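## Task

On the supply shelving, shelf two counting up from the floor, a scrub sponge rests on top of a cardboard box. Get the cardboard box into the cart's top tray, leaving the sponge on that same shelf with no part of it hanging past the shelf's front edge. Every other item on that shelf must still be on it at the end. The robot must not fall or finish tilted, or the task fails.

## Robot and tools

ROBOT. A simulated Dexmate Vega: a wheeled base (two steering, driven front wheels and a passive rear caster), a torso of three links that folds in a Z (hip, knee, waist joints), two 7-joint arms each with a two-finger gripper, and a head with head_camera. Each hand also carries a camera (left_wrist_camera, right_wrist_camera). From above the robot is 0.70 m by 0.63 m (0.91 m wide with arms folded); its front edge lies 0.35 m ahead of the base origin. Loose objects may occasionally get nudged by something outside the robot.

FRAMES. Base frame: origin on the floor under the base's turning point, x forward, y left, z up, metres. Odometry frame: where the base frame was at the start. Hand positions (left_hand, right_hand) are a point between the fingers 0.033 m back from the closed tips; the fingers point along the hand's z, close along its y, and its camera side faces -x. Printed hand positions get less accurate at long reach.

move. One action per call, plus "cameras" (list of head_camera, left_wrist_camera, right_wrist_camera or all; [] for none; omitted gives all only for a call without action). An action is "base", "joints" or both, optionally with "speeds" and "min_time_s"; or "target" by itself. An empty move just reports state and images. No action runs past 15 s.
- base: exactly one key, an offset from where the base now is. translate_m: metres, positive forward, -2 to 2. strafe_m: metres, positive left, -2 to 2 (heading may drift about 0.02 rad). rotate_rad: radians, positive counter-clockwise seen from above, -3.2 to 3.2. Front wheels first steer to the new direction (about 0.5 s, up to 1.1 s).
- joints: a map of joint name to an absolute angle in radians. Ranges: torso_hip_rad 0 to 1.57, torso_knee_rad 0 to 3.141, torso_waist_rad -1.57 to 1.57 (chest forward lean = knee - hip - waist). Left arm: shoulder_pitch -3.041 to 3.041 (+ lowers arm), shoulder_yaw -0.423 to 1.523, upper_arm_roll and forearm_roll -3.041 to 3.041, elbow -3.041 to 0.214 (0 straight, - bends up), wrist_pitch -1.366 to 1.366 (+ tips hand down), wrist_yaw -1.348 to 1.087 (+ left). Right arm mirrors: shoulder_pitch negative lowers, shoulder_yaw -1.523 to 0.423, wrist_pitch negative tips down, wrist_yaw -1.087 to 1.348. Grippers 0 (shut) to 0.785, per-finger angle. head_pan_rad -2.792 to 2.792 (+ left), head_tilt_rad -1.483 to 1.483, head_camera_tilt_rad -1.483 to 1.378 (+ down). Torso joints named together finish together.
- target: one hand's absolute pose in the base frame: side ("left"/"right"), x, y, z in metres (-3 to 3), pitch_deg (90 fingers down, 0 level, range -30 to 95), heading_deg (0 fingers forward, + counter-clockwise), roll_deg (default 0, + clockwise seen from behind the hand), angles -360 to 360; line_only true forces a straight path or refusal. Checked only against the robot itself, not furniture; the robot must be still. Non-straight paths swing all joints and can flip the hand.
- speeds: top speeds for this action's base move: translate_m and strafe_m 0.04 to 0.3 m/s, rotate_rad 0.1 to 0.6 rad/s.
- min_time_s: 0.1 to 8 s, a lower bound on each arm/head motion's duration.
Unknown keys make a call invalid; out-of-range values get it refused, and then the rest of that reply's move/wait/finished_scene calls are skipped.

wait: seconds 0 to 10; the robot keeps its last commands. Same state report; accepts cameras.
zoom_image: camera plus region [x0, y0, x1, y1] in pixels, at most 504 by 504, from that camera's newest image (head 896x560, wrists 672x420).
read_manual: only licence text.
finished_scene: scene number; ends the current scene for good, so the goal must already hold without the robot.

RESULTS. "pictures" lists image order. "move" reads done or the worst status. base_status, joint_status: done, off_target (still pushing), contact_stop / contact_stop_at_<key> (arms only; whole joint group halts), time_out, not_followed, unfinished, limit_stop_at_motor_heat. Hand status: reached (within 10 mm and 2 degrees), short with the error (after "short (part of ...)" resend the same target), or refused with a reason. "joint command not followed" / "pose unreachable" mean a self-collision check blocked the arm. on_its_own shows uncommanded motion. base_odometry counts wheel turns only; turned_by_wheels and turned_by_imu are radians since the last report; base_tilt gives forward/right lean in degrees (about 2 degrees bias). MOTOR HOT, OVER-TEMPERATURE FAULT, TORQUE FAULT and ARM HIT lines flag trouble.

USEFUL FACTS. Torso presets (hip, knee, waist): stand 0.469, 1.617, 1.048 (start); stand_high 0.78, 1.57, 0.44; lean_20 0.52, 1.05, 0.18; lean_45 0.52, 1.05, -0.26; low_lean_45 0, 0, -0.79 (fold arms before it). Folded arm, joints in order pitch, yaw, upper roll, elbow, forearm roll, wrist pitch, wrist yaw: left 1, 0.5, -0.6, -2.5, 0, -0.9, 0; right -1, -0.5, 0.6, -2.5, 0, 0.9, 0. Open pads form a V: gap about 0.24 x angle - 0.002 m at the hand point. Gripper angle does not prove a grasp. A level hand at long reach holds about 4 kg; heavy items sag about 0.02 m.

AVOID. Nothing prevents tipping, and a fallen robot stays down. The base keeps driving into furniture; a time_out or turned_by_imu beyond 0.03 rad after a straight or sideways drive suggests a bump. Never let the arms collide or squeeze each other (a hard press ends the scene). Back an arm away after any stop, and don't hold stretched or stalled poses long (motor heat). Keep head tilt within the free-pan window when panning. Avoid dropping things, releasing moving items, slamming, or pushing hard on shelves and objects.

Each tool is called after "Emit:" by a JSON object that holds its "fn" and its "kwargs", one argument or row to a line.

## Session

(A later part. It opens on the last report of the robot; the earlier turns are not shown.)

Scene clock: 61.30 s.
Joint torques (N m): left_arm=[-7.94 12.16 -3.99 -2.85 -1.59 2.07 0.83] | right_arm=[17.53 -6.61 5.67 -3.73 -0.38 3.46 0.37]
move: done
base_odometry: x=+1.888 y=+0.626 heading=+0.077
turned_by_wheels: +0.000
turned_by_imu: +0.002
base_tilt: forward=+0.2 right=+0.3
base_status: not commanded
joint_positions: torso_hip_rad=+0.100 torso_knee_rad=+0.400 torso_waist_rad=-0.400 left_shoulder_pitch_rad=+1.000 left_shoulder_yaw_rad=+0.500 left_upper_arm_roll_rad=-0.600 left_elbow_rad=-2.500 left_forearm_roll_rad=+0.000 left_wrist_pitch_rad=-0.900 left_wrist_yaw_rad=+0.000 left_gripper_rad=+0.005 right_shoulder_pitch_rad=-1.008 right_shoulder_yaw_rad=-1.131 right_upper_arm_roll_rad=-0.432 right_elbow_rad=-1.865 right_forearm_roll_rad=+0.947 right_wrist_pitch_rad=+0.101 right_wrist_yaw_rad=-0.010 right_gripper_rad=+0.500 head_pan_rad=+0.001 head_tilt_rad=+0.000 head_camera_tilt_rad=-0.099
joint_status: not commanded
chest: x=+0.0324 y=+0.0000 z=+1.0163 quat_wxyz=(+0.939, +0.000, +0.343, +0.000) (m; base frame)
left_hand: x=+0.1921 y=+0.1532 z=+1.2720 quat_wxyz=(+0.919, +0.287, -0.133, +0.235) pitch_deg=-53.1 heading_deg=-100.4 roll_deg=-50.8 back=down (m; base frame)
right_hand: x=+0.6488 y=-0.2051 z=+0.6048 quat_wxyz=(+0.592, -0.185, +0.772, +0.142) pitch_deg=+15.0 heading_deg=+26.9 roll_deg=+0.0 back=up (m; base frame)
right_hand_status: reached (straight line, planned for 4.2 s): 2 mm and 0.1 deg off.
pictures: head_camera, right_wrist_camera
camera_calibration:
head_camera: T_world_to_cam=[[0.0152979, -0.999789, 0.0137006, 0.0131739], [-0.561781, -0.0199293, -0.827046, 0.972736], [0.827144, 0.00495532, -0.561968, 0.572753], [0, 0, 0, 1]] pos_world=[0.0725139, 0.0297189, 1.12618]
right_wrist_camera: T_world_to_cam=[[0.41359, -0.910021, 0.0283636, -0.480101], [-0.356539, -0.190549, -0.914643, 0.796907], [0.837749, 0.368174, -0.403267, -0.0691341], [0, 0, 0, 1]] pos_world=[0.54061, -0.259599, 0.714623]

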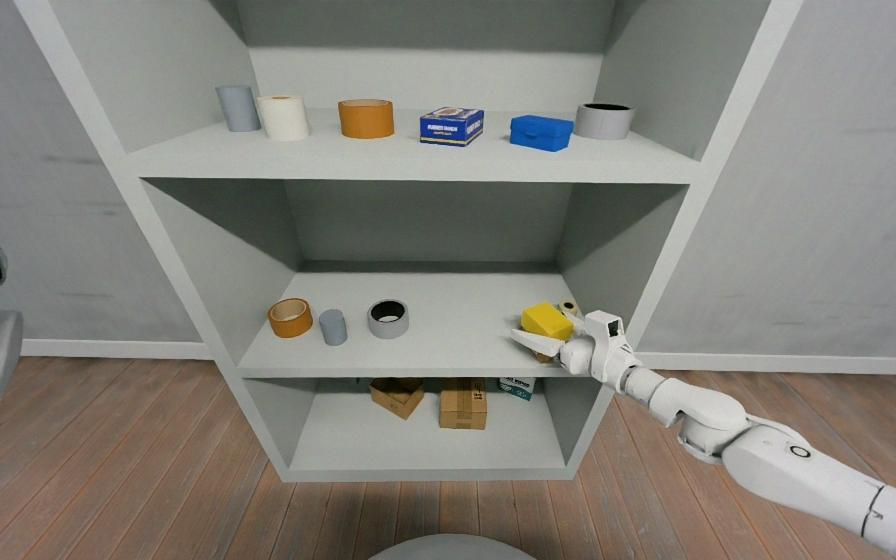

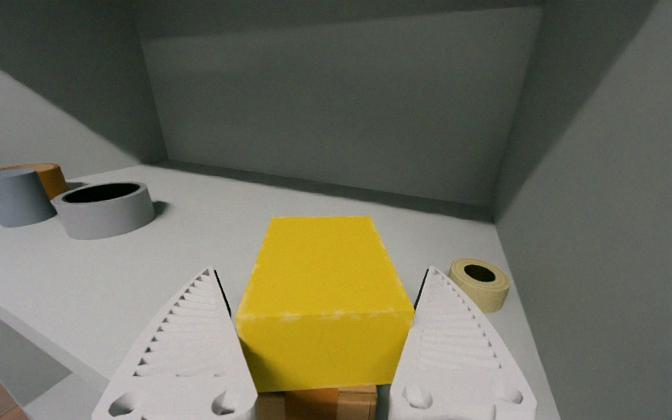

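Emit:
{"fn": "move", "kwargs": {
  "joints": {"right_gripper_rad": 0.36}
}}

Emit:
{"fn": "move", "kwargs": {
  "joints": {"right_gripper_rad": 0.25}
}}

Emit:
{"fn": "move", "kwargs": {
  "target": {"side":"right","x":0.65,"y":-0.204,"z":0.655,"pitch_deg":15,"heading_deg":27,"line_only":true},
  "cameras": ["right_wrist_camera"]
}}

Emit:
{"fn": "move", "kwargs": {
  "target": {"side":"right","x":0.69,"y":-0.04,"z":0.65,"pitch_deg":15,"heading_deg":27,"line_only":true}
}}

Emit:
{"fn": "move", "kwargs": {
  "target": {"side":"right","x":0.695,"y":-0.04,"z":0.575,"pitch_deg":15,"heading_deg":27,"line_only":true},
  "cameras": ["head_camera","right_wrist_camera"]
}}

Scene clock: 62.80 s.
Joint torques (N m): left_arm=[-7.84 11.87 -4.24 -2.1 -1.66 1.89 0.76] | right_arm=[15.07 -6.3 6.18 -2.91 -0.34 3.2 0.24]
move: done
base_odometry: x=+1.888 y=+0.626 heading=+0.077
turned_by_wheels: +0.000
turned_by_imu: +0.000
base_tilt: forward=+0.2 right=+0.3
base_status: not commanded
joint_positions: torso_hip_rad=+0.100 torso_knee_rad=+0.400 torso_waist_rad=-0.400 left_shoulder_pitch_rad=+1.000 left_shoulder_yaw_rad=+0.500 left_upper_arm_roll_rad=-0.600 left_elbow_rad=-2.500 left_forearm_roll_rad=+0.000 left_wrist_pitch_rad=-0.900 left_wrist_yaw_rad=+0.000 left_gripper_rad=+0.005 right_shoulder_pitch_rad=-1.003 right_shoulder_yaw_rad=-1.127 right_upper_arm_roll_rad=-0.435 right_elbow_rad=-1.863 right_forearm_roll_rad=+0.945 right_wrist_pitch_rad=+0.098 right_wrist_yaw_rad=-0.009 right_gripper_rad=+0.360 head_pan_rad=+0.001 head_tilt_rad=+0.000 head_camera_tilt_rad=-0.099
joint_status: all done
chest: x=+0.0324 y=+0.0000 z=+1.0163 quat_wxyz=(+0.939, +0.000, +0.343, +0.000) (m; base frame)
left_hand: x=+0.1921 y=+0.1532 z=+1.2720 quat_wxyz=(+0.919, +0.287, -0.133, +0.235) pitch_deg=-53.1 heading_deg=-100.4 roll_deg=-50.8 back=down (m; base frame)
right_hand: x=+0.6498 y=-0.2041 z=+0.6047 quat_wxyz=(+0.592, -0.185, +0.772, +0.142) pitch_deg=+15.0 heading_deg=+27.0 roll_deg=+0.0 back=up (m; base frame)
camera_calibration:
head_camera: T_world_to_cam=[[0.0152979, -0.999789, 0.0137006, 0.0131739], [-0.561781, -0.0199293, -0.827046, 0.972736], [0.827144, 0.00495532, -0.561968, 0.572753], [0, 0, 0, 1]] pos_world=[0.0725139, 0.0297189, 1.12618]
left_wrist_camera: T_world_to_cam=[[0.489708, -0.721916, -0.488901, 0.634628], [0.871641, 0.392055, 0.294167, -0.538937], [-0.0206879, -0.570202, 0.821244, -0.799785], [0, 0, 0, 1]] pos_world=[0.142431, 0.213401, 1.12563]
right_wrist_camera: T_world_to_cam=[[0.414238, -0.909731, 0.0282032, -0.479765], [-0.356353, -0.19062, -0.9147, 0.797284], [0.837508, 0.368854, -0.403148, -0.0701595], [0, 0, 0, 1]] pos_world=[0.541611, -0.2586, 0.714523]

Scene clock: 63.37 s.
Joint torques (N m): left_arm=[-7.47 11.47 -4.01 -2.11 -1.64 2.07 0.81] | right_arm=[15.19 -5.64 5.34 -3.01 -0.44 2.52 0.13]
move: done
base_odometry: x=+1.888 y=+0.626 heading=+0.077
turned_by_wheels: +0.000
turned_by_imu: +0.000
base_tilt: forward=+0.2 right=+0.3
base_status: not commanded
joint_positions: torso_hip_rad=+0.100 torso_knee_rad=+0.400 torso_waist_rad=-0.400 left_shoulder_pitch_rad=+1.000 left_shoulder_yaw_rad=+0.500 left_upper_arm_roll_rad=-0.600 left_elbow_rad=-2.500 left_forearm_roll_rad=+0.000 left_wrist_pitch_rad=-0.900 left_wrist_yaw_rad=+0.000 left_gripper_rad=+0.005 right_shoulder_pitch_rad=-1.002 right_shoulder_yaw_rad=-1.127 right_upper_arm_roll_rad=-0.435 right_elbow_rad=-1.863 right_forearm_roll_rad=+0.945 right_wrist_pitch_rad=+0.098 right_wrist_yaw_rad=-0.009 right_gripper_rad=+0.251 head_pan_rad=+0.001 head_tilt_rad=+0.000 head_camera_tilt_rad=-0.099
joint_status: all done
chest: x=+0.0324 y=+0.0000 z=+1.0163 quat_wxyz=(+0.939, +0.000, +0.343, +0.000) (m; base frame)
left_hand: x=+0.1921 y=+0.1532 z=+1.2720 quat_wxyz=(+0.919, +0.287, -0.133, +0.235) pitch_deg=-53.1 heading_deg=-100.4 roll_deg=-50.8 back=down (m; base frame)
right_hand: x=+0.6498 y=-0.2040 z=+0.6048 quat_wxyz=(+0.592, -0.185, +0.772, +0.142) pitch_deg=+15.0 heading_deg=+27.0 roll_deg=+0.0 back=up (m; base frame)
camera_calibration:
head_camera: T_world_to_cam=[[0.0152979, -0.999789, 0.0137006, 0.0131739], [-0.561781, -0.0199293, -0.827046, 0.972736], [0.827144, 0.00495532, -0.561968, 0.572753], [0, 0, 0, 1]] pos_world=[0.0725139, 0.0297189, 1.12618]
left_wrist_camera: T_world_to_cam=[[0.489708, -0.721916, -0.488901, 0.634628], [0.871641, 0.392055, 0.294167, -0.538937], [-0.0206879, -0.570202, 0.821244, -0.799785], [0, 0, 0, 1]] pos_world=[0.142431, 0.213401, 1.12563]
right_wrist_camera: T_world_to_cam=[[0.414296, -0.909708, 0.0281233, -0.479732], [-0.35628, -0.190535, -0.914746, 0.7973], [0.83751, 0.368956, -0.403049, -0.0702051], [0, 0, 0, 1]] pos_world=[0.541611, -0.2586, 0.714522]

Scene clock: 65.40 s.
Joint torques (N m): left_arm=[-7.92 10.62 -3.92 -2.45 -1.53 2.48 0.79] | right_arm=[6.53 -9.56 11.19 -8.33 0.01 2.85 -0.32]
move: done
base_odometry: x=+1.888 y=+0.626 heading=+0.077
turned_by_wheels: +0.000
turned_by_imu: +0.001
base_tilt: forward=+0.2 right=+0.3
base_status: not commanded
joint_positions: torso_hip_rad=+0.100 torso_knee_rad=+0.400 torso_waist_rad=-0.400 left_shoulder_pitch_rad=+1.000 left_shoulder_yaw_rad=+0.500 left_upper_arm_roll_rad=-0.600 left_elbow_rad=-2.500 left_forearm_roll_rad=+0.000 left_wrist_pitch_rad=-0.900 left_wrist_yaw_rad=+0.000 left_gripper_rad=+0.005 right_shoulder_pitch_rad=-1.047 right_shoulder_yaw_rad=-1.245 right_upper_arm_roll_rad=-0.338 right_elbow_rad=-1.992 right_forearm_roll_rad=+1.057 right_wrist_pitch_rad=+0.048 right_wrist_yaw_rad=-0.060 right_gripper_rad=+0.251 head_pan_rad=+0.001 head_tilt_rad=+0.000 head_camera_tilt_rad=-0.099
joint_status: not commanded
chest: x=+0.0324 y=+0.0000 z=+1.0163 quat_wxyz=(+0.939, +0.000, +0.343, +0.000) (m; base frame)
left_hand: x=+0.1921 y=+0.1532 z=+1.2720 quat_wxyz=(+0.919, +0.287, -0.133, +0.235) pitch_deg=-53.1 heading_deg=-100.4 roll_deg=-50.8 back=down (m; base frame)
right_hand: x=+0.6501 y=-0.2045 z=+0.6525 quat_wxyz=(+0.592, -0.185, +0.772, +0.142) pitch_deg=+15.0 heading_deg=+27.0 roll_deg=+0.0 back=up (m; base frame)
right_hand_status: reached (straight line, planned for 0.8 s): 3 mm and 0.1 deg off.
pictures: right_wrist_camera
camera_calibration:
right_wrist_camera: T_world_to_cam=[[0.413754, -0.909955, 0.0280881, -0.481266], [-0.35649, -0.19033, -0.914707, 0.841157], [0.837689, 0.368451, -0.403139, -0.0511176], [0, 0, 0, 1]] pos_world=[0.54181, -0.259, 0.762323]

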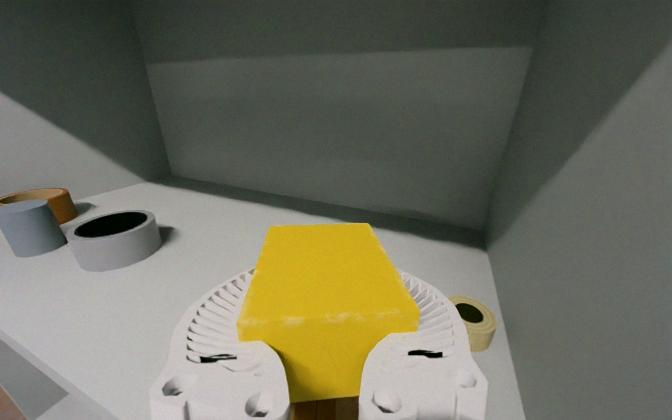

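Scene clock: 68.67 s.
Joint torques (N m): left_arm=[-7.91 10.51 -3.98 -2.36 -1.59 1.74 0.9] | right_arm=[18.5 -0.28 4.8 -5.93 -0.62 2.78 -0.28]
move: done
base_odometry: x=+1.888 y=+0.626 heading=+0.077
turned_by_wheels: +0.000
turned_by_imu: +0.001
base_tilt: forward=+0.1 right=+0.3
base_status: not commanded
joint_positions: torso_hip_rad=+0.100 torso_knee_rad=+0.400 torso_waist_rad=-0.400 left_shoulder_pitch_rad=+1.000 left_shoulder_yaw_rad=+0.500 left_upper_arm_roll_rad=-0.600 left_elbow_rad=-2.500 left_forearm_roll_rad=+0.000 left_wrist_pitch_rad=-0.900 left_wrist_yaw_rad=+0.000 left_gripper_rad=+0.005 right_shoulder_pitch_rad=-0.671 right_shoulder_yaw_rad=-0.813 right_upper_arm_roll_rad=-0.656 right_elbow_rad=-2.013 right_forearm_roll_rad=+0.834 right_wrist_pitch_rad=-0.289 right_wrist_yaw_rad=-0.305 right_gripper_rad=+0.251 head_pan_rad=+0.001 head_tilt_rad=+0.000 head_camera_tilt_rad=-0.099
joint_status: not commanded
chest: x=+0.0324 y=+0.0000 z=+1.0163 quat_wxyz=(+0.939, +0.000, +0.343, +0.000) (m; base frame)
left_hand: x=+0.1921 y=+0.1532 z=+1.2720 quat_wxyz=(+0.919, +0.287, -0.133, +0.235) pitch_deg=-53.1 heading_deg=-100.4 roll_deg=-50.8 back=down (m; base frame)
right_hand: x=+0.6894 y=-0.0425 z=+0.6491 quat_wxyz=(+0.591, -0.185, +0.772, +0.142) pitch_deg=+15.1 heading_deg=+27.0 roll_deg=+0.0 back=up (m; base frame)
right_hand_status: reached (straight line, planned for 1.7 s): 3 mm and 0.1 deg off.
camera_calibration:
head_camera: T_world_to_cam=[[0.0152979, -0.999789, 0.0137006, 0.0131739], [-0.561781, -0.0199293, -0.827046, 0.972736], [0.827144, 0.00495532, -0.561968, 0.572753], [0, 0, 0, 1]] pos_world=[0.0725139, 0.0297189, 1.12618]
left_wrist_camera: T_world_to_cam=[[0.489708, -0.721916, -0.488901, 0.634628], [0.871641, 0.392055, 0.294167, -0.538937], [-0.0206879, -0.570202, 0.821244, -0.799785], [0, 0, 0, 1]] pos_world=[0.142431, 0.213401, 1.12563]
right_wrist_camera: T_world_to_cam=[[0.413755, -0.909973, 0.0274861, -0.34965], [-0.357175, -0.190026, -0.914503, 0.883326], [0.837397, 0.368563, -0.403644, -0.144662], [0, 0, 0, 1]] pos_world=[0.581311, -0.0969999, 0.759023]

Scene clock: 71.27 s.
Joint torques (N m): left_arm=[-6.77 11.27 -4.02 -2.95 -1.66 1.97 0.79] | right_arm=[6.83 -2.2 4.24 -6.39 -0.67 3.68 0.26]
move: done
base_odometry: x=+1.888 y=+0.626 heading=+0.077
turned_by_wheels: +0.000
turned_by_imu: +0.001
base_tilt: forward=+0.2 right=+0.3
base_status: not commanded
joint_positions: torso_hip_rad=+0.100 torso_knee_rad=+0.400 torso_waist_rad=-0.400 left_shoulder_pitch_rad=+1.000 left_shoulder_yaw_rad=+0.500 left_upper_arm_roll_rad=-0.600 left_elbow_rad=-2.500 left_forearm_roll_rad=+0.000 left_wrist_pitch_rad=-0.900 left_wrist_yaw_rad=+0.000 left_gripper_rad=+0.005 right_shoulder_pitch_rad=-0.679 right_shoulder_yaw_rad=-0.712 right_upper_arm_roll_rad=-0.744 right_elbow_rad=-1.763 right_forearm_roll_rad=+0.710 right_wrist_pitch_rad=-0.108 right_wrist_yaw_rad=-0.216 right_gripper_rad=+0.251 head_pan_rad=+0.001 head_tilt_rad=+0.000 head_camera_tilt_rad=-0.099
joint_status: not commanded
chest: x=+0.0324 y=+0.0000 z=+1.0163 quat_wxyz=(+0.939, +0.000, +0.343, +0.000) (m; base frame)
left_hand: x=+0.1921 y=+0.1532 z=+1.2720 quat_wxyz=(+0.919, +0.287, -0.133, +0.235) pitch_deg=-53.1 heading_deg=-100.4 roll_deg=-50.8 back=down (m; base frame)
right_hand: x=+0.6952 y=-0.0404 z=+0.5765 quat_wxyz=(+0.592, -0.185, +0.772, +0.142) pitch_deg=+15.0 heading_deg=+27.0 roll_deg=+0.0 back=up (m; base frame)
right_hand_status: reached (straight line, planned for 1.1 s): 2 mm and 0.0 deg off.
pictures: head_camera, right_wrist_camera
camera_calibration:
head_camera: T_world_to_cam=[[0.0152979, -0.999789, 0.0137006, 0.0131739], [-0.561781, -0.0199293, -0.827046, 0.972736], [0.827144, 0.00495532, -0.561968, 0.572753], [0, 0, 0, 1]] pos_world=[0.0725139, 0.0297189, 1.12618]
right_wrist_camera: T_world_to_cam=[[0.413722, -0.909968, 0.0281354, -0.348481], [-0.356217, -0.190242, -0.914832, 0.818791], [0.83782, 0.368464, -0.402854, -0.180311], [0, 0, 0, 1]] pos_world=[0.58691, -0.0948997, 0.686222]

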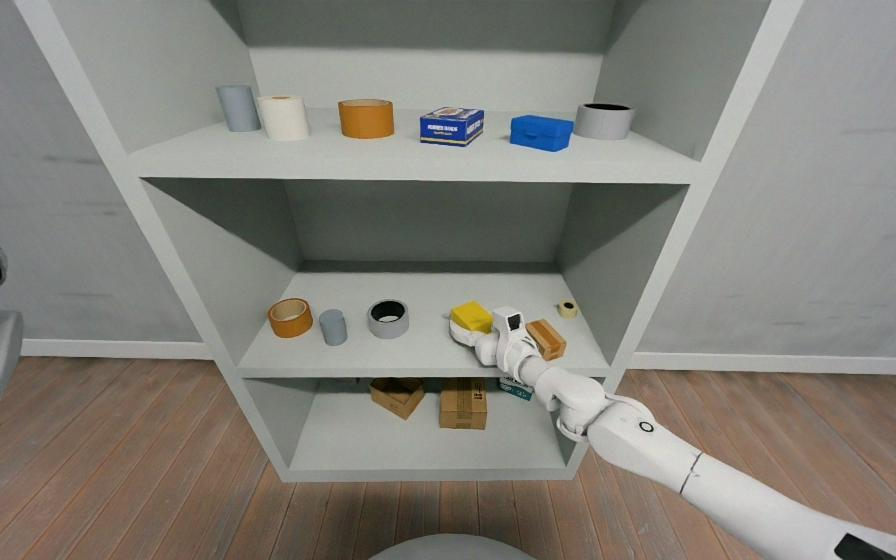

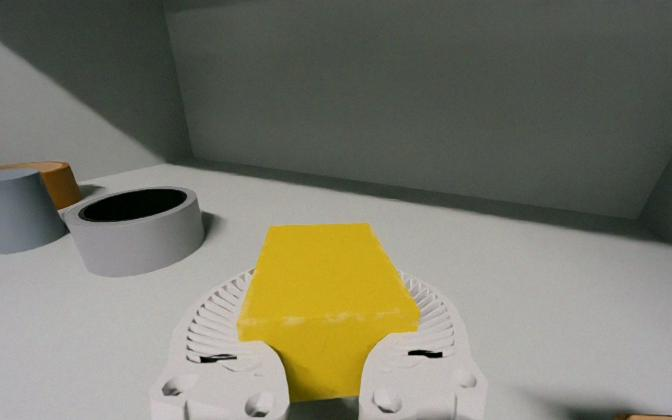

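Emit:
{"fn": "move", "kwargs": {
  "target": {"side":"right","x":0.695,"y":-0.04,"z":0.563,"pitch_deg":15,"heading_deg":27,"line_only":true},
  "cameras": ["right_wrist_camera"]
}}

Emit:
{"fn": "move", "kwargs": {
  "target": {"side":"right","x":0.695,"y":-0.04,"z":0.557,"pitch_deg":15,"heading_deg":27,"line_only":true},
  "cameras": ["right_wrist_camera"]
}}

Scene clock: 72.97 s.
Joint torques (N m): left_arm=[-7.83 11.82 -4.08 -1.65 -1.55 1.64 0.87] | right_arm=[6.87 -2 4.64 -7.07 -0.64 3.51 0.09]
move: done
base_odometry: x=+1.888 y=+0.626 heading=+0.077
turned_by_wheels: +0.000
turned_by_imu: +0.000
base_tilt: forward=+0.2 right=+0.3
base_status: not commanded
joint_positions: torso_hip_rad=+0.100 torso_knee_rad=+0.400 torso_waist_rad=-0.400 left_shoulder_pitch_rad=+1.000 left_shoulder_yaw_rad=+0.500 left_upper_arm_roll_rad=-0.600 left_elbow_rad=-2.500 left_forearm_roll_rad=+0.000 left_wrist_pitch_rad=-0.900 left_wrist_yaw_rad=+0.000 left_gripper_rad=+0.005 right_shoulder_pitch_rad=-0.679 right_shoulder_yaw_rad=-0.694 right_upper_arm_roll_rad=-0.757 right_elbow_rad=-1.717 right_forearm_roll_rad=+0.693 right_wrist_pitch_rad=-0.076 right_wrist_yaw_rad=-0.202 right_gripper_rad=+0.251 head_pan_rad=+0.001 head_tilt_rad=+0.000 head_camera_tilt_rad=-0.099
joint_status: not commanded
chest: x=+0.0324 y=+0.0000 z=+1.0163 quat_wxyz=(+0.939, +0.000, +0.343, +0.000) (m; base frame)
left_hand: x=+0.1921 y=+0.1532 z=+1.2720 quat_wxyz=(+0.919, +0.287, -0.133, +0.235) pitch_deg=-53.1 heading_deg=-100.4 roll_deg=-50.8 back=down (m; base frame)
right_hand: x=+0.6951 y=-0.0402 z=+0.5644 quat_wxyz=(+0.592, -0.185, +0.772, +0.142) pitch_deg=+15.0 heading_deg=+27.0 roll_deg=+0.0 back=up (m; base frame)
right_hand_status: reached (straight line, planned for 0.5 s): 1 mm and 0.0 deg off.
pictures: right_wrist_camera
camera_calibration:
right_wrist_camera: T_world_to_cam=[[0.414052, -0.909809, 0.0284203, -0.348288], [-0.356124, -0.190647, -0.914784, 0.807599], [0.837697, 0.368647, -0.402943, -0.185026], [0, 0, 0, 1]] pos_world=[0.58681, -0.0946999, 0.674122]

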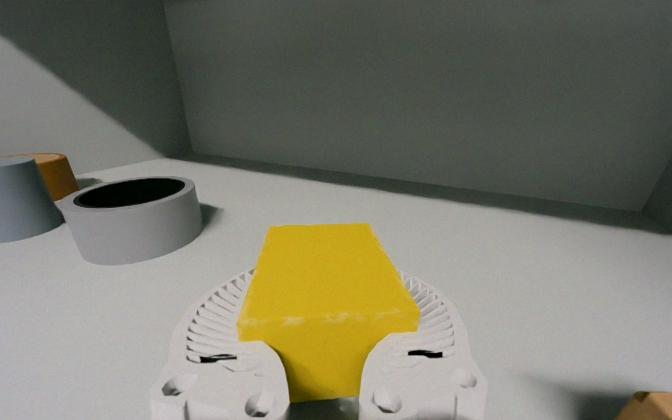

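Scene clock: 74.00 s.
Joint torques (N m): left_arm=[-7.5 10.86 -4.14 -1.99 -1.59 2.29 0.7] | right_arm=[8 -0.06 3.79 -6.25 -0.49 3.13 0.36]
move: done
base_odometry: x=+1.888 y=+0.626 heading=+0.077
turned_by_wheels: +0.000
turned_by_imu: +0.000
base_tilt: forward=+0.2 right=+0.3
base_status: not commanded
joint_positions: torso_hip_rad=+0.100 torso_knee_rad=+0.400 torso_waist_rad=-0.400 left_shoulder_pitch_rad=+1.000 left_shoulder_yaw_rad=+0.500 left_upper_arm_roll_rad=-0.600 left_elbow_rad=-2.500 left_forearm_roll_rad=+0.000 left_wrist_pitch_rad=-0.900 left_wrist_yaw_rad=+0.000 left_gripper_rad=+0.005 right_shoulder_pitch_rad=-0.679 right_shoulder_yaw_rad=-0.685 right_upper_arm_roll_rad=-0.763 right_elbow_rad=-1.694 right_forearm_roll_rad=+0.685 right_wrist_pitch_rad=-0.060 right_wrist_yaw_rad=-0.195 right_gripper_rad=+0.251 head_pan_rad=+0.001 head_tilt_rad=+0.000 head_camera_tilt_rad=-0.099
joint_status: not commanded
chest: x=+0.0324 y=+0.0000 z=+1.0163 quat_wxyz=(+0.939, +0.000, +0.343, +0.000) (m; base frame)
left_hand: x=+0.1921 y=+0.1532 z=+1.2720 quat_wxyz=(+0.919, +0.287, -0.133, +0.235) pitch_deg=-53.1 heading_deg=-100.4 roll_deg=-50.8 back=down (m; base frame)
right_hand: x=+0.6952 y=-0.0402 z=+0.5585 quat_wxyz=(+0.592, -0.185, +0.771, +0.142) pitch_deg=+15.0 heading_deg=+27.0 roll_deg=+0.0 back=up (m; base frame)
right_hand_status: reached (straight line, planned for 0.4 s): 2 mm and 0.0 deg off.
pictures: right_wrist_camera
camera_calibration:
right_wrist_camera: T_world_to_cam=[[0.414097, -0.909788, 0.0284323, -0.348197], [-0.355835, -0.190554, -0.914916, 0.802256], [0.837797, 0.368747, -0.402643, -0.187697], [0, 0, 0, 1]] pos_world=[0.58691, -0.0947, 0.668322]

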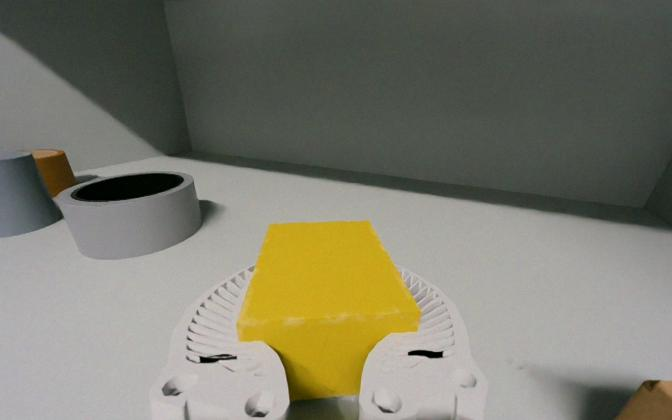

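Emit:
{"fn": "move", "kwargs": {
  "joints": {"right_gripper_rad": 0.36}
}}

Emit:
{"fn": "move", "kwargs": {
  "joints": {"right_gripper_rad": 0.5}
}}

Emit:
{"fn": "move", "kwargs": {
  "target": {"side":"right","x":0.54,"y":-0.118,"z":0.605,"pitch_deg":15,"heading_deg":27,"line_only":true}
}}

Emit:
{"fn": "move", "kwargs": {
  "target": {"side":"right","x":0.505,"y":-0.258,"z":0.64,"pitch_deg":25,"heading_deg":21},
  "cameras": ["head_camera","right_wrist_camera"]
}}

Emit:
{"fn": "zoom_image", "kwargs": {
  "camera": "head_camera",
  "region": [420, 250, 660, 410]
}}

Scene clock: 75.33 s.
Joint torques (N m): left_arm=[-8.46 10.75 -4.38 -1.99 -1.52 1.69 0.74] | right_arm=[7.29 -0.62 2.1 -5.03 -0.1 3.59 0.08]
move: done
base_odometry: x=+1.888 y=+0.626 heading=+0.077
turned_by_wheels: +0.000
turned_by_imu: +0.000
base_tilt: forward=+0.2 right=+0.3
base_status: not commanded
joint_positions: torso_hip_rad=+0.100 torso_knee_rad=+0.400 torso_waist_rad=-0.400 left_shoulder_pitch_rad=+1.000 left_shoulder_yaw_rad=+0.500 left_upper_arm_roll_rad=-0.600 left_elbow_rad=-2.500 left_forearm_roll_rad=+0.000 left_wrist_pitch_rad=-0.900 left_wrist_yaw_rad=+0.000 left_gripper_rad=+0.005 right_shoulder_pitch_rad=-0.679 right_shoulder_yaw_rad=-0.683 right_upper_arm_roll_rad=-0.764 right_elbow_rad=-1.689 right_forearm_roll_rad=+0.683 right_wrist_pitch_rad=-0.056 right_wrist_yaw_rad=-0.194 right_gripper_rad=+0.360 head_pan_rad=+0.001 head_tilt_rad=+0.000 head_camera_tilt_rad=-0.099
joint_status: all done
chest: x=+0.0324 y=+0.0000 z=+1.0163 quat_wxyz=(+0.939, +0.000, +0.343, +0.000) (m; base frame)
left_hand: x=+0.1921 y=+0.1532 z=+1.2720 quat_wxyz=(+0.919, +0.287, -0.133, +0.235) pitch_deg=-53.1 heading_deg=-100.4 roll_deg=-50.8 back=down (m; base frame)
right_hand: x=+0.6951 y=-0.0401 z=+0.5573 quat_wxyz=(+0.592, -0.185, +0.771, +0.142) pitch_deg=+15.0 heading_deg=+27.0 roll_deg=+0.0 back=up (m; base frame)
camera_calibration:
head_camera: T_world_to_cam=[[0.0152979, -0.999789, 0.0137006, 0.0131739], [-0.561781, -0.0199293, -0.827046, 0.972736], [0.827144, 0.00495532, -0.561968, 0.572753], [0, 0, 0, 1]] pos_world=[0.0725139, 0.0297189, 1.12618]
left_wrist_camera: T_world_to_cam=[[0.489708, -0.721916, -0.488901, 0.634628], [0.871641, 0.392055, 0.294167, -0.538937], [-0.0206879, -0.570202, 0.821244, -0.799785], [0, 0, 0, 1]] pos_world=[0.142431, 0.213401, 1.12563]
right_wrist_camera: T_world_to_cam=[[0.414165, -0.909759, 0.028389, -0.348127], [-0.35567, -0.19047, -0.914997, 0.800996], [0.837834, 0.368863, -0.40246, -0.188269], [0, 0, 0, 1]] pos_world=[0.58681, -0.0947002, 0.667022]

Scene clock: 75.97 s.
Joint torques (N m): left_arm=[-8.4 11.72 -4.23 -2.34 -1.6 1.66 0.81] | right_arm=[6.94 -0.37 3.65 -4.64 -0.43 2.95 0.3]
move: done
base_odometry: x=+1.888 y=+0.626 heading=+0.077
turned_by_wheels: +0.000
turned_by_imu: +0.000
base_tilt: forward=+0.2 right=+0.3
base_status: not commanded
joint_positions: torso_hip_rad=+0.100 torso_knee_rad=+0.400 torso_waist_rad=-0.400 left_shoulder_pitch_rad=+1.000 left_shoulder_yaw_rad=+0.500 left_upper_arm_roll_rad=-0.600 left_elbow_rad=-2.500 left_forearm_roll_rad=+0.000 left_wrist_pitch_rad=-0.900 left_wrist_yaw_rad=+0.000 left_gripper_rad=+0.005 right_shoulder_pitch_rad=-0.679 right_shoulder_yaw_rad=-0.683 right_upper_arm_roll_rad=-0.764 right_elbow_rad=-1.688 right_forearm_roll_rad=+0.683 right_wrist_pitch_rad=-0.056 right_wrist_yaw_rad=-0.193 right_gripper_rad=+0.500 head_pan_rad=+0.001 head_tilt_rad=+0.000 head_camera_tilt_rad=-0.099
joint_status: all done
chest: x=+0.0324 y=+0.0000 z=+1.0163 quat_wxyz=(+0.939, +0.000, +0.343, +0.000) (m; base frame)
left_hand: x=+0.1921 y=+0.1532 z=+1.2720 quat_wxyz=(+0.919, +0.287, -0.133, +0.235) pitch_deg=-53.1 heading_deg=-100.4 roll_deg=-50.8 back=down (m; base frame)
right_hand: x=+0.6951 y=-0.0401 z=+0.5571 quat_wxyz=(+0.592, -0.185, +0.771, +0.142) pitch_deg=+15.0 heading_deg=+27.0 roll_deg=+0.0 back=up (m; base frame)
camera_calibration:
head_camera: T_world_to_cam=[[0.0152979, -0.999789, 0.0137006, 0.0131739], [-0.561781, -0.0199293, -0.827046, 0.972736], [0.827144, 0.00495532, -0.561968, 0.572753], [0, 0, 0, 1]] pos_world=[0.0725139, 0.0297189, 1.12618]
left_wrist_camera: T_world_to_cam=[[0.489708, -0.721916, -0.488901, 0.634628], [0.871641, 0.392055, 0.294167, -0.538937], [-0.0206879, -0.570202, 0.821244, -0.799785], [0, 0, 0, 1]] pos_world=[0.142431, 0.213401, 1.12563]
right_wrist_camera: T_world_to_cam=[[0.414207, -0.90974, 0.028382, -0.348048], [-0.355771, -0.190528, -0.914946, 0.800852], [0.837771, 0.368879, -0.402577, -0.18827], [0, 0, 0, 1]] pos_world=[0.58681, -0.0946002, 0.666822]

Scene clock: 79.73 s.
Joint torques (N m): left_arm=[-6.69 11.71 -4.4 -2.08 -1.62 1.58 0.72] | right_arm=[1.28 -6.33 8.83 -9.99 -0.73 3.16 -0.46]
move: done
base_odometry: x=+1.888 y=+0.626 heading=+0.077
turned_by_wheels: +0.000
turned_by_imu: +0.001
base_tilt: forward=+0.1 right=+0.3
base_status: not commanded
joint_positions: torso_hip_rad=+0.100 torso_knee_rad=+0.400 torso_waist_rad=-0.400 left_shoulder_pitch_rad=+1.000 left_shoulder_yaw_rad=+0.500 left_upper_arm_roll_rad=-0.600 left_elbow_rad=-2.500 left_forearm_roll_rad=+0.000 left_wrist_pitch_rad=-0.900 left_wrist_yaw_rad=+0.000 left_gripper_rad=+0.005 right_shoulder_pitch_rad=-1.206 right_shoulder_yaw_rad=-1.224 right_upper_arm_roll_rad=-0.533 right_elbow_rad=-2.211 right_forearm_roll_rad=+0.811 right_wrist_pitch_rad=+0.164 right_wrist_yaw_rad=-0.369 right_gripper_rad=+0.500 head_pan_rad=+0.001 head_tilt_rad=+0.000 head_camera_tilt_rad=-0.099
joint_status: not commanded
chest: x=+0.0324 y=+0.0000 z=+1.0163 quat_wxyz=(+0.939, +0.000, +0.343, +0.000) (m; base frame)
left_hand: x=+0.1921 y=+0.1532 z=+1.2720 quat_wxyz=(+0.919, +0.287, -0.133, +0.235) pitch_deg=-53.1 heading_deg=-100.4 roll_deg=-50.8 back=down (m; base frame)
right_hand: x=+0.5414 y=-0.1180 z=+0.6039 quat_wxyz=(+0.592, -0.185, +0.772, +0.142) pitch_deg=+15.0 heading_deg=+26.9 roll_deg=+0.0 back=up (m; base frame)
right_hand_status: reached (straight line, planned for 2.2 s): 2 mm and 0.1 deg off.
camera_calibration:
head_camera: T_world_to_cam=[[0.0152979, -0.999789, 0.0137006, 0.0131739], [-0.561781, -0.0199293, -0.827046, 0.972736], [0.827144, 0.00495532, -0.561968, 0.572753], [0, 0, 0, 1]] pos_world=[0.0725139, 0.0297189, 1.12618]
left_wrist_camera: T_world_to_cam=[[0.489708, -0.721916, -0.488901, 0.634628], [0.871641, 0.392055, 0.294167, -0.538937], [-0.0206879, -0.570202, 0.821244, -0.799785], [0, 0, 0, 1]] pos_world=[0.142431, 0.213401, 1.12563]
right_wrist_camera: T_world_to_cam=[[0.413555, -0.910021, 0.0288618, -0.356601], [-0.356358, -0.190953, -0.914629, 0.774214], [0.837843, 0.367964, -0.403263, -0.011623], [0, 0, 0, 1]] pos_world=[0.43311, -0.172399, 0.713723]

Scene clock: 85.60 s.
Joint torques (N m): left_arm=[-7.54 11.11 -4.2 -2.7 -1.63 2.04 0.78] | right_arm=[-4.42 -0.36 10.25 -7.87 -0.25 3.09 0.29]
move: done
base_odometry: x=+1.888 y=+0.626 heading=+0.077
turned_by_wheels: +0.000
turned_by_imu: +0.001
base_tilt: forward=+0.2 right=+0.3
base_status: not commanded
joint_positions: torso_hip_rad=+0.100 torso_knee_rad=+0.400 torso_waist_rad=-0.400 left_shoulder_pitch_rad=+1.000 left_shoulder_yaw_rad=+0.500 left_upper_arm_roll_rad=-0.600 left_elbow_rad=-2.500 left_forearm_roll_rad=+0.000 left_wrist_pitch_rad=-0.900 left_wrist_yaw_rad=+0.000 left_gripper_rad=+0.005 right_shoulder_pitch_rad=-2.211 right_shoulder_yaw_rad=-1.224 right_upper_arm_roll_rad=+0.650 right_elbow_rad=-2.327 right_forearm_roll_rad=+1.078 right_wrist_pitch_rad=+0.002 right_wrist_yaw_rad=-0.190 right_gripper_rad=+0.500 head_pan_rad=+0.001 head_tilt_rad=+0.000 head_camera_tilt_rad=-0.099
joint_status: not commanded
chest: x=+0.0324 y=+0.0000 z=+1.0163 quat_wxyz=(+0.939, +0.000, +0.343, +0.000) (m; base frame)
left_hand: x=+0.1921 y=+0.1532 z=+1.2720 quat_wxyz=(+0.919, +0.287, -0.133, +0.235) pitch_deg=-53.1 heading_deg=-100.4 roll_deg=-50.8 back=down (m; base frame)
right_hand: x=+0.5052 y=-0.2570 z=+0.6394 quat_wxyz=(+0.529, -0.154, +0.829, +0.098) pitch_deg=+25.0 heading_deg=+21.0 roll_deg=+0.0 back=up (m; base frame)
right_hand_status: reached (straight line, planned for 4.3 s): 1 mm and 0.1 deg off.
pictures: head_camera, right_wrist_camera
camera_calibration:
head_camera: T_world_to_cam=[[0.0152979, -0.999789, 0.0137006, 0.0131739], [-0.561781, -0.0199293, -0.827046, 0.972736], [0.827144, 0.00495532, -0.561968, 0.572753], [0, 0, 0, 1]] pos_world=[0.0725139, 0.0297189, 1.12618]
right_wrist_camera: T_world_to_cam=[[0.322632, -0.945879, 0.034966, -0.436382], [-0.515914, -0.206705, -0.831328, 0.790558], [0.793563, 0.250173, -0.554681, 0.173033], [0, 0, 0, 1]] pos_world=[0.411338, -0.29264, 0.76845]

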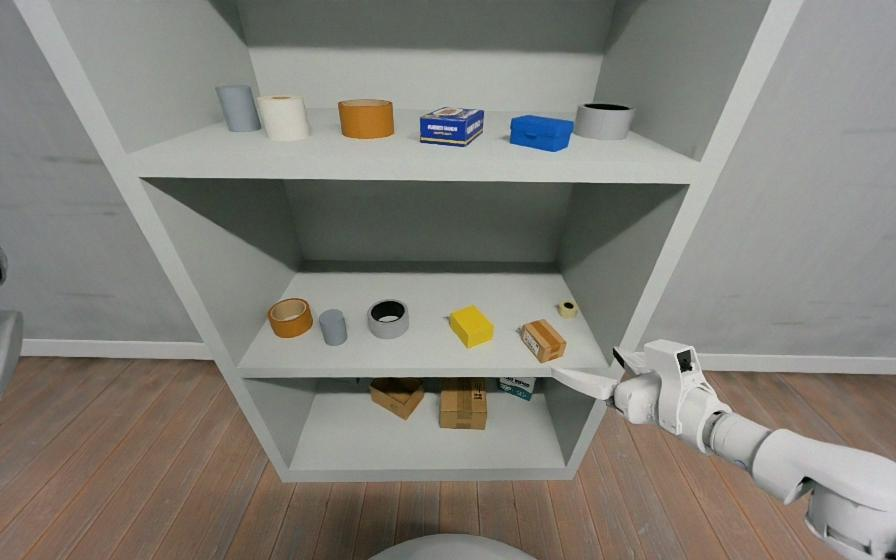

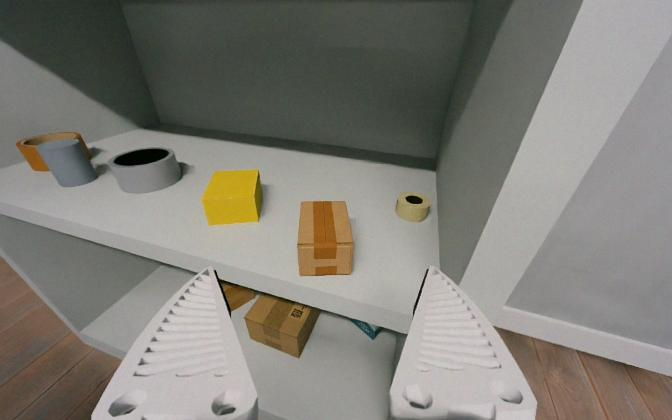

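Scaled by 2.100 from the camera's 896x560 image, which has a finer 960x600 frame.

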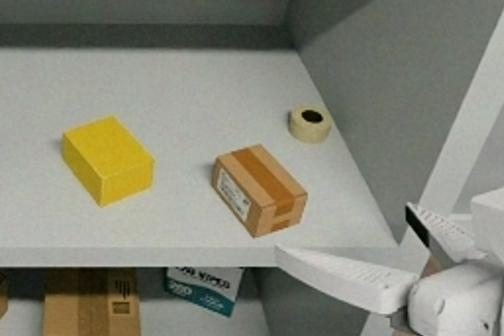

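Emit:
{"fn": "move", "kwargs": {
  "target": {"side":"right","x":0.658,"y":-0.20,"z":0.564,"pitch_deg":25,"heading_deg":21,"line_only":true},
  "cameras": ["right_wrist_camera"]
}}

Emit:
{"fn": "move", "kwargs": {
  "joints": {"right_gripper_rad": 0.34}
}}

Emit:
{"fn": "move", "kwargs": {
  "joints": {"right_gripper_rad": 0.18},
  "cameras": ["head_camera","right_wrist_camera"]
}}

Scene clock: 92.10 s.
Joint torques (N m): left_arm=[-7.66 10.93 -4.18 -2.43 -1.66 1.56 0.86] | right_arm=[18.54 -5.9 4.71 -4.37 -0.48 2.69 0.21]
move: done
base_odometry: x=+1.888 y=+0.626 heading=+0.077
turned_by_wheels: +0.000
turned_by_imu: +0.002
base_tilt: forward=+0.2 right=+0.3
base_status: not commanded
joint_positions: torso_hip_rad=+0.100 torso_knee_rad=+0.400 torso_waist_rad=-0.400 left_shoulder_pitch_rad=+1.000 left_shoulder_yaw_rad=+0.500 left_upper_arm_roll_rad=-0.600 left_elbow_rad=-2.500 left_forearm_roll_rad=+0.000 left_wrist_pitch_rad=-0.900 left_wrist_yaw_rad=+0.000 left_gripper_rad=+0.005 right_shoulder_pitch_rad=-0.899 right_shoulder_yaw_rad=-1.086 right_upper_arm_roll_rad=-0.479 right_elbow_rad=-1.962 right_forearm_roll_rad=+1.007 right_wrist_pitch_rad=-0.203 right_wrist_yaw_rad=-0.216 right_gripper_rad=+0.500 head_pan_rad=+0.001 head_tilt_rad=+0.000 head_camera_tilt_rad=-0.099
joint_status: not commanded
chest: x=+0.0324 y=+0.0000 z=+1.0163 quat_wxyz=(+0.939, +0.000, +0.343, +0.000) (m; base frame)
left_hand: x=+0.1921 y=+0.1532 z=+1.2720 quat_wxyz=(+0.919, +0.287, -0.133, +0.235) pitch_deg=-53.1 heading_deg=-100.4 roll_deg=-50.8 back=down (m; base frame)
right_hand: x=+0.6568 y=-0.2011 z=+0.5641 quat_wxyz=(+0.528, -0.153, +0.829, +0.098) pitch_deg=+25.0 heading_deg=+20.9 roll_deg=+0.0 back=up (m; base frame)
right_hand_status: reached (straight line, planned for 4.6 s): 2 mm and 0.1 deg off.
pictures: right_wrist_camera
camera_calibration:
right_wrist_camera: T_world_to_cam=[[0.321243, -0.946329, 0.0355524, -0.429234], [-0.51693, -0.206687, -0.830701, 0.818015], [0.793465, 0.248479, -0.555583, -0.00276242], [0, 0, 0, 1]] pos_world=[0.562937, -0.236437, 0.693251]

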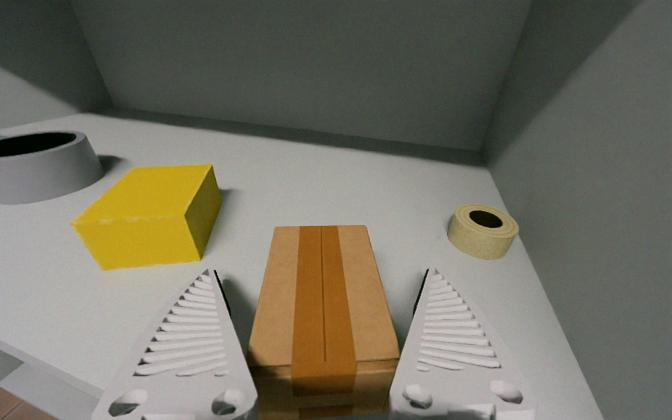

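Scene clock: 92.73 s.
Joint torques (N m): left_arm=[-7.3 10.97 -4.09 -2.63 -1.64 1.53 0.79] | right_arm=[16.24 -3.84 5.36 -3.51 -0.5 2.39 0.5]
move: done
base_odometry: x=+1.888 y=+0.626 heading=+0.077
turned_by_wheels: +0.000
turned_by_imu: +0.000
base_tilt: forward=+0.1 right=+0.3
base_status: not commanded
joint_positions: torso_hip_rad=+0.100 torso_knee_rad=+0.400 torso_waist_rad=-0.400 left_shoulder_pitch_rad=+1.000 left_shoulder_yaw_rad=+0.500 left_upper_arm_roll_rad=-0.600 left_elbow_rad=-2.500 left_forearm_roll_rad=+0.000 left_wrist_pitch_rad=-0.900 left_wrist_yaw_rad=+0.000 left_gripper_rad=+0.005 right_shoulder_pitch_rad=-0.895 right_shoulder_yaw_rad=-1.083 right_upper_arm_roll_rad=-0.481 right_elbow_rad=-1.960 right_forearm_roll_rad=+1.005 right_wrist_pitch_rad=-0.205 right_wrist_yaw_rad=-0.215 right_gripper_rad=+0.340 head_pan_rad=+0.001 head_tilt_rad=+0.000 head_camera_tilt_rad=-0.099
joint_status: all done
chest: x=+0.0324 y=+0.0000 z=+1.0163 quat_wxyz=(+0.939, +0.000, +0.343, +0.000) (m; base frame)
left_hand: x=+0.1921 y=+0.1532 z=+1.2720 quat_wxyz=(+0.919, +0.287, -0.133, +0.235) pitch_deg=-53.1 heading_deg=-100.4 roll_deg=-50.8 back=down (m; base frame)
right_hand: x=+0.6576 y=-0.2004 z=+0.5639 quat_wxyz=(+0.528, -0.154, +0.829, +0.098) pitch_deg=+25.0 heading_deg=+21.0 roll_deg=+0.0 back=up (m; base frame)
camera_calibration:
head_camera: T_world_to_cam=[[0.0152979, -0.999789, 0.0137006, 0.0131739], [-0.561781, -0.0199293, -0.827046, 0.972736], [0.827144, 0.00495532, -0.561968, 0.572753], [0, 0, 0, 1]] pos_world=[0.0725139, 0.0297189, 1.12618]
left_wrist_camera: T_world_to_cam=[[0.489708, -0.721916, -0.488901, 0.634628], [0.871641, 0.392055, 0.294167, -0.538937], [-0.0206879, -0.570202, 0.821244, -0.799785], [0, 0, 0, 1]] pos_world=[0.142431, 0.213401, 1.12563]
right_wrist_camera: T_world_to_cam=[[0.321883, -0.946114, 0.0354914, -0.42909], [-0.51677, -0.206976, -0.830729, 0.818268], [0.79331, 0.249057, -0.555545, -0.00348525], [0, 0, 0, 1]] pos_world=[0.563738, -0.235738, 0.693051]

Scene clock: 93.37 s.
Joint torques (N m): left_arm=[-7.57 11.36 -4 -2.1 -1.58 1.43 0.7] | right_arm=[16.6 -5.34 5.76 -3.25 -0.73 3.32 -0.07]
move: done
base_odometry: x=+1.888 y=+0.626 heading=+0.077
turned_by_wheels: +0.000
turned_by_imu: +0.000
base_tilt: forward=+0.1 right=+0.4
base_status: not commanded
joint_positions: torso_hip_rad=+0.100 torso_knee_rad=+0.400 torso_waist_rad=-0.400 left_shoulder_pitch_rad=+1.000 left_shoulder_yaw_rad=+0.500 left_upper_arm_roll_rad=-0.600 left_elbow_rad=-2.500 left_forearm_roll_rad=+0.000 left_wrist_pitch_rad=-0.900 left_wrist_yaw_rad=+0.000 left_gripper_rad=+0.005 right_shoulder_pitch_rad=-0.894 right_shoulder_yaw_rad=-1.082 right_upper_arm_roll_rad=-0.482 right_elbow_rad=-1.960 right_forearm_roll_rad=+1.005 right_wrist_pitch_rad=-0.205 right_wrist_yaw_rad=-0.215 right_gripper_rad=+0.180 head_pan_rad=+0.001 head_tilt_rad=+0.000 head_camera_tilt_rad=-0.099
joint_status: all done
chest: x=+0.0324 y=+0.0000 z=+1.0163 quat_wxyz=(+0.939, +0.000, +0.343, +0.000) (m; base frame)
left_hand: x=+0.1921 y=+0.1532 z=+1.2720 quat_wxyz=(+0.919, +0.287, -0.133, +0.235) pitch_deg=-53.1 heading_deg=-100.4 roll_deg=-50.8 back=down (m; base frame)
right_hand: x=+0.6577 y=-0.2001 z=+0.5637 quat_wxyz=(+0.528, -0.154, +0.829, +0.098) pitch_deg=+25.0 heading_deg=+21.0 roll_deg=+0.0 back=up (m; base frame)
pictures: head_camera, right_wrist_camera
camera_calibration:
head_camera: T_world_to_cam=[[0.0152979, -0.999789, 0.0137006, 0.0131739], [-0.561781, -0.0199293, -0.827046, 0.972736], [0.827144, 0.00495532, -0.561968, 0.572753], [0, 0, 0, 1]] pos_world=[0.0725139, 0.0297189, 1.12618]
right_wrist_camera: T_world_to_cam=[[0.322198, -0.946012, 0.0353555, -0.429022], [-0.516845, -0.207074, -0.830657, 0.8183], [0.793133, 0.249363, -0.555661, -0.00349758], [0, 0, 0, 1]] pos_world=[0.563938, -0.235538, 0.692951]

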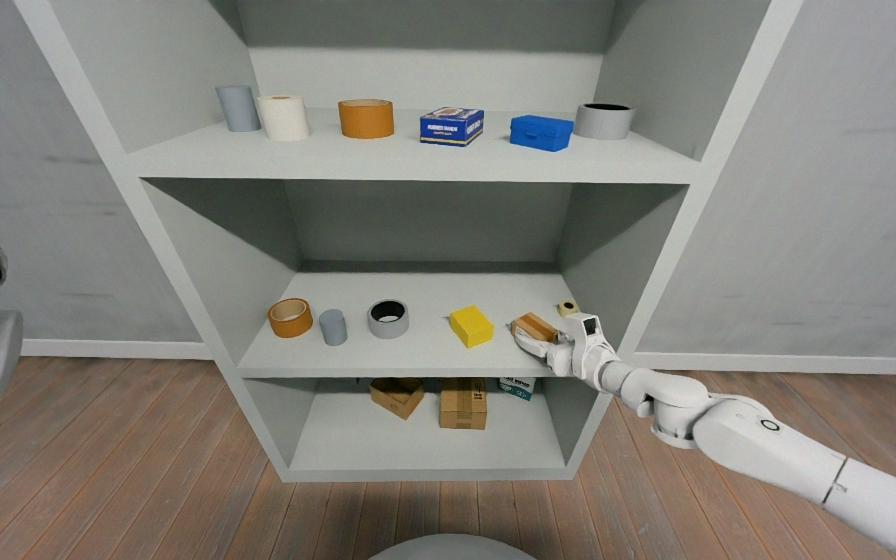

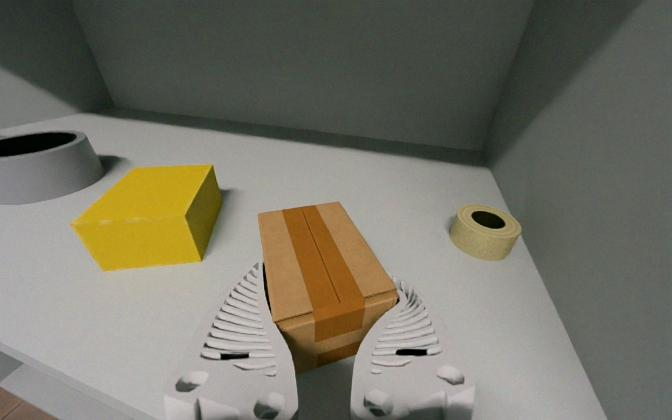

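Emit:
{"fn": "move", "kwargs": {
  "joints": {"right_gripper_rad": 0.5}
}}

Emit:
{"fn": "move", "kwargs": {
  "target": {"side":"right","x":0.56,"y":-0.24,"z":0.61,"pitch_deg":25,"heading_deg":21,"line_only":true}
}}

Emit:
{"fn": "move", "kwargs": {
  "target": {"side":"right","x":0.565,"y":-0.27,"z":0.632,"pitch_deg":25,"heading_deg":35},
  "cameras": ["right_wrist_camera","head_camera"]
}}

Emit:
{"fn": "zoom_image", "kwargs": {
  "camera": "head_camera",
  "region": [420, 250, 660, 410]
}}

Scene clock: 95.13 s.
Joint torques (N m): left_arm=[-8.2 11.93 -3.62 -2.42 -1.63 1.52 0.73] | right_arm=[17.19 -6.95 4.99 -3.81 -0.38 3.28 -0.01]
move: done
base_odometry: x=+1.888 y=+0.626 heading=+0.077
turned_by_wheels: +0.000
turned_by_imu: +0.000
base_tilt: forward=+0.1 right=+0.3
base_status: not commanded
joint_positions: torso_hip_rad=+0.100 torso_knee_rad=+0.400 torso_waist_rad=-0.400 left_shoulder_pitch_rad=+1.000 left_shoulder_yaw_rad=+0.500 left_upper_arm_roll_rad=-0.600 left_elbow_rad=-2.500 left_forearm_roll_rad=+0.000 left_wrist_pitch_rad=-0.900 left_wrist_yaw_rad=+0.000 left_gripper_rad=+0.005 right_shoulder_pitch_rad=-0.894 right_shoulder_yaw_rad=-1.082 right_upper_arm_roll_rad=-0.482 right_elbow_rad=-1.959 right_forearm_roll_rad=+1.004 right_wrist_pitch_rad=-0.205 right_wrist_yaw_rad=-0.215 right_gripper_rad=+0.500 head_pan_rad=+0.001 head_tilt_rad=+0.000 head_camera_tilt_rad=-0.099
joint_status: all done
chest: x=+0.0324 y=+0.0000 z=+1.0163 quat_wxyz=(+0.939, +0.000, +0.343, +0.000) (m; base frame)
left_hand: x=+0.1921 y=+0.1532 z=+1.2720 quat_wxyz=(+0.919, +0.287, -0.133, +0.235) pitch_deg=-53.1 heading_deg=-100.4 roll_deg=-50.8 back=down (m; base frame)
right_hand: x=+0.6578 y=-0.2000 z=+0.5637 quat_wxyz=(+0.528, -0.154, +0.829, +0.098) pitch_deg=+25.0 heading_deg=+21.0 roll_deg=+0.0 back=up (m; base frame)
camera_calibration:
head_camera: T_world_to_cam=[[0.0152979, -0.999789, 0.0137006, 0.0131739], [-0.561781, -0.0199293, -0.827046, 0.972736], [0.827144, 0.00495532, -0.561968, 0.572753], [0, 0, 0, 1]] pos_world=[0.0725139, 0.0297189, 1.12618]
left_wrist_camera: T_world_to_cam=[[0.489708, -0.721916, -0.488901, 0.634628], [0.871641, 0.392055, 0.294167, -0.538937], [-0.0206879, -0.570202, 0.821244, -0.799785], [0, 0, 0, 1]] pos_world=[0.142431, 0.213401, 1.12563]
right_wrist_camera: T_world_to_cam=[[0.322199, -0.946008, 0.0354667, -0.429032], [-0.516938, -0.207201, -0.830568, 0.81825], [0.793072, 0.249274, -0.555787, -0.00355649], [0, 0, 0, 1]] pos_world=[0.564038, -0.235438, 0.692852]

Scene clock: 99.97 s.
Joint torques (N m): left_arm=[-7.87 11.47 -4.04 -2.16 -1.6 1.59 0.71] | right_arm=[-0.17 -5.28 10.72 -6.08 -0.57 3.51 -0.32]
move: done
base_odometry: x=+1.888 y=+0.626 heading=+0.077
turned_by_wheels: +0.000
turned_by_imu: +0.001
base_tilt: forward=+0.2 right=+0.3
base_status: not commanded
joint_positions: torso_hip_rad=+0.100 torso_knee_rad=+0.400 torso_waist_rad=-0.400 left_shoulder_pitch_rad=+1.000 left_shoulder_yaw_rad=+0.500 left_upper_arm_roll_rad=-0.600 left_elbow_rad=-2.500 left_forearm_roll_rad=+0.000 left_wrist_pitch_rad=-0.900 left_wrist_yaw_rad=+0.000 left_gripper_rad=+0.005 right_shoulder_pitch_rad=-1.825 right_shoulder_yaw_rad=-1.522 right_upper_arm_roll_rad=+0.221 right_elbow_rad=-2.170 right_forearm_roll_rad=+1.223 right_wrist_pitch_rad=+0.152 right_wrist_yaw_rad=-0.299 right_gripper_rad=+0.500 head_pan_rad=+0.001 head_tilt_rad=+0.000 head_camera_tilt_rad=-0.099
joint_status: not commanded
chest: x=+0.0324 y=+0.0000 z=+1.0163 quat_wxyz=(+0.939, +0.000, +0.343, +0.000) (m; base frame)
left_hand: x=+0.1921 y=+0.1532 z=+1.2720 quat_wxyz=(+0.919, +0.287, -0.133, +0.235) pitch_deg=-53.1 heading_deg=-100.4 roll_deg=-50.8 back=down (m; base frame)
right_hand: x=+0.5601 y=-0.2406 z=+0.6093 quat_wxyz=(+0.528, -0.153, +0.830, +0.097) pitch_deg=+25.1 heading_deg=+20.9 roll_deg=+0.0 back=up (m; base frame)
right_hand_status: reached (straight line, planned for 3.3 s): 1 mm and 0.1 deg off.
camera_calibration:
head_camera: T_world_to_cam=[[0.0152979, -0.999789, 0.0137006, 0.0131739], [-0.561781, -0.0199293, -0.827046, 0.972736], [0.827144, 0.00495532, -0.561968, 0.572753], [0, 0, 0, 1]] pos_world=[0.0725139, 0.0297189, 1.12618]
left_wrist_camera: T_world_to_cam=[[0.489708, -0.721916, -0.488901, 0.634628], [0.871641, 0.392055, 0.294167, -0.538937], [-0.0206879, -0.570202, 0.821244, -0.799785], [0, 0, 0, 1]] pos_world=[0.142431, 0.213401, 1.12563]
right_wrist_camera: T_world_to_cam=[[0.321254, -0.946317, 0.0357788, -0.437361], [-0.517246, -0.206991, -0.830428, 0.797409], [0.793254, 0.248272, -0.555975, 0.1092], [0, 0, 0, 1]] pos_world=[0.466337, -0.275937, 0.738552]

Scene clock: 103.57 s.
Joint torques (N m): left_arm=[-7.49 12.08 -4.3 -1.87 -1.6 1.76 0.68] | right_arm=[0.83 -4.75 11.7 -1.39 0.06 2.84 0.52]
move: done
base_odometry: x=+1.888 y=+0.626 heading=+0.077
turned_by_wheels: +0.000
turned_by_imu: +0.001
base_tilt: forward=+0.1 right=+0.3
base_status: not commanded
joint_positions: torso_hip_rad=+0.100 torso_knee_rad=+0.400 torso_waist_rad=-0.400 left_shoulder_pitch_rad=+1.000 left_shoulder_yaw_rad=+0.500 left_upper_arm_roll_rad=-0.600 left_elbow_rad=-2.500 left_forearm_roll_rad=+0.000 left_wrist_pitch_rad=-0.900 left_wrist_yaw_rad=+0.000 left_gripper_rad=+0.005 right_shoulder_pitch_rad=-1.897 right_shoulder_yaw_rad=-1.445 right_upper_arm_roll_rad=+0.466 right_elbow_rad=-1.920 right_forearm_roll_rad=+1.174 right_wrist_pitch_rad=+0.077 right_wrist_yaw_rad=+0.242 right_gripper_rad=+0.500 head_pan_rad=+0.001 head_tilt_rad=+0.000 head_camera_tilt_rad=-0.099
joint_status: not commanded
chest: x=+0.0324 y=+0.0000 z=+1.0163 quat_wxyz=(+0.939, +0.000, +0.343, +0.000) (m; base frame)
left_hand: x=+0.1921 y=+0.1532 z=+1.2720 quat_wxyz=(+0.919, +0.287, -0.133, +0.235) pitch_deg=-53.1 heading_deg=-100.4 roll_deg=-50.8 back=down (m; base frame)
right_hand: x=+0.5649 y=-0.2695 z=+0.6314 quat_wxyz=(+0.512, -0.253, +0.805, +0.161) pitch_deg=+25.0 heading_deg=+34.9 roll_deg=+0.0 back=up (m; base frame)
right_hand_status: reached (straight line, planned for 2.0 s): 1 mm and 0.1 deg off.
pictures: head_camera, right_wrist_camera
camera_calibration:
head_camera: T_world_to_cam=[[0.0152979, -0.999789, 0.0137006, 0.0131739], [-0.561781, -0.0199293, -0.827046, 0.972736], [0.827144, 0.00495532, -0.561968, 0.572753], [0, 0, 0, 1]] pos_world=[0.0725139, 0.0297189, 1.12618]
right_wrist_camera: T_world_to_cam=[[0.539549, -0.841214, 0.0353015, -0.561675], [-0.452111, -0.324842, -0.830706, 0.743802], [0.710269, 0.432246, -0.55559, 0.221101], [0, 0, 0, 1]] pos_world=[0.482291, -0.326442, 0.760551]

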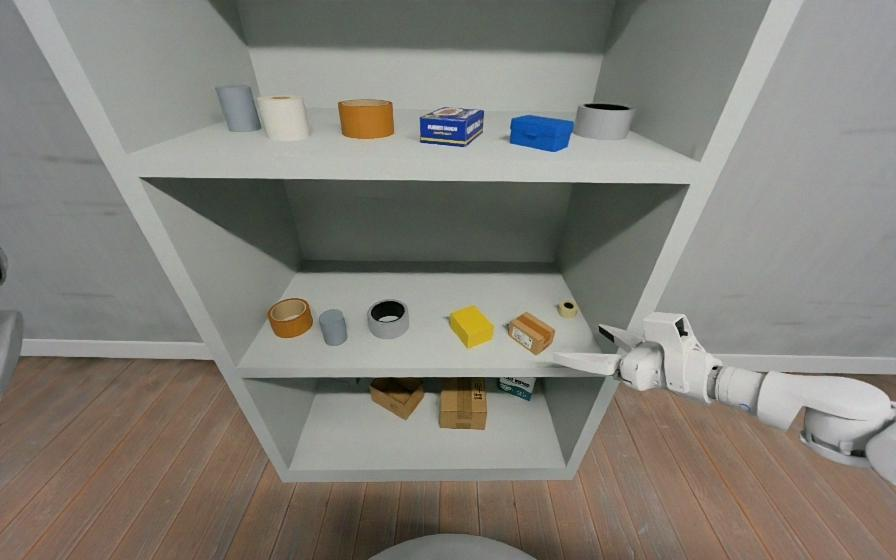

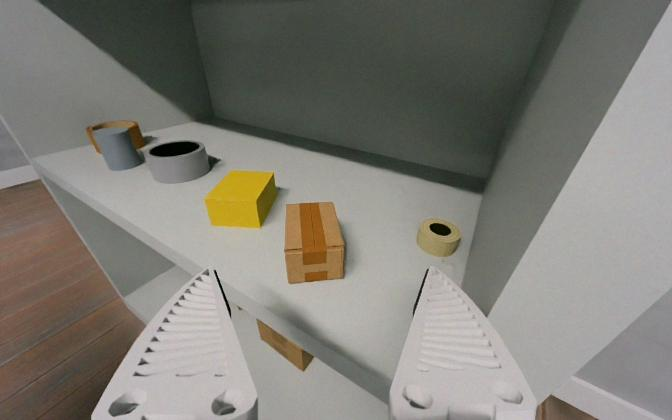

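Scaled by 2.100 from the camera's 896x560 image, which has a finer 960x600 frame.

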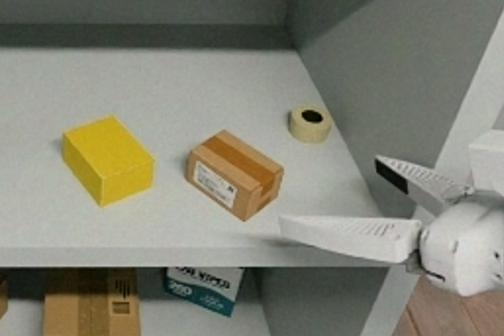

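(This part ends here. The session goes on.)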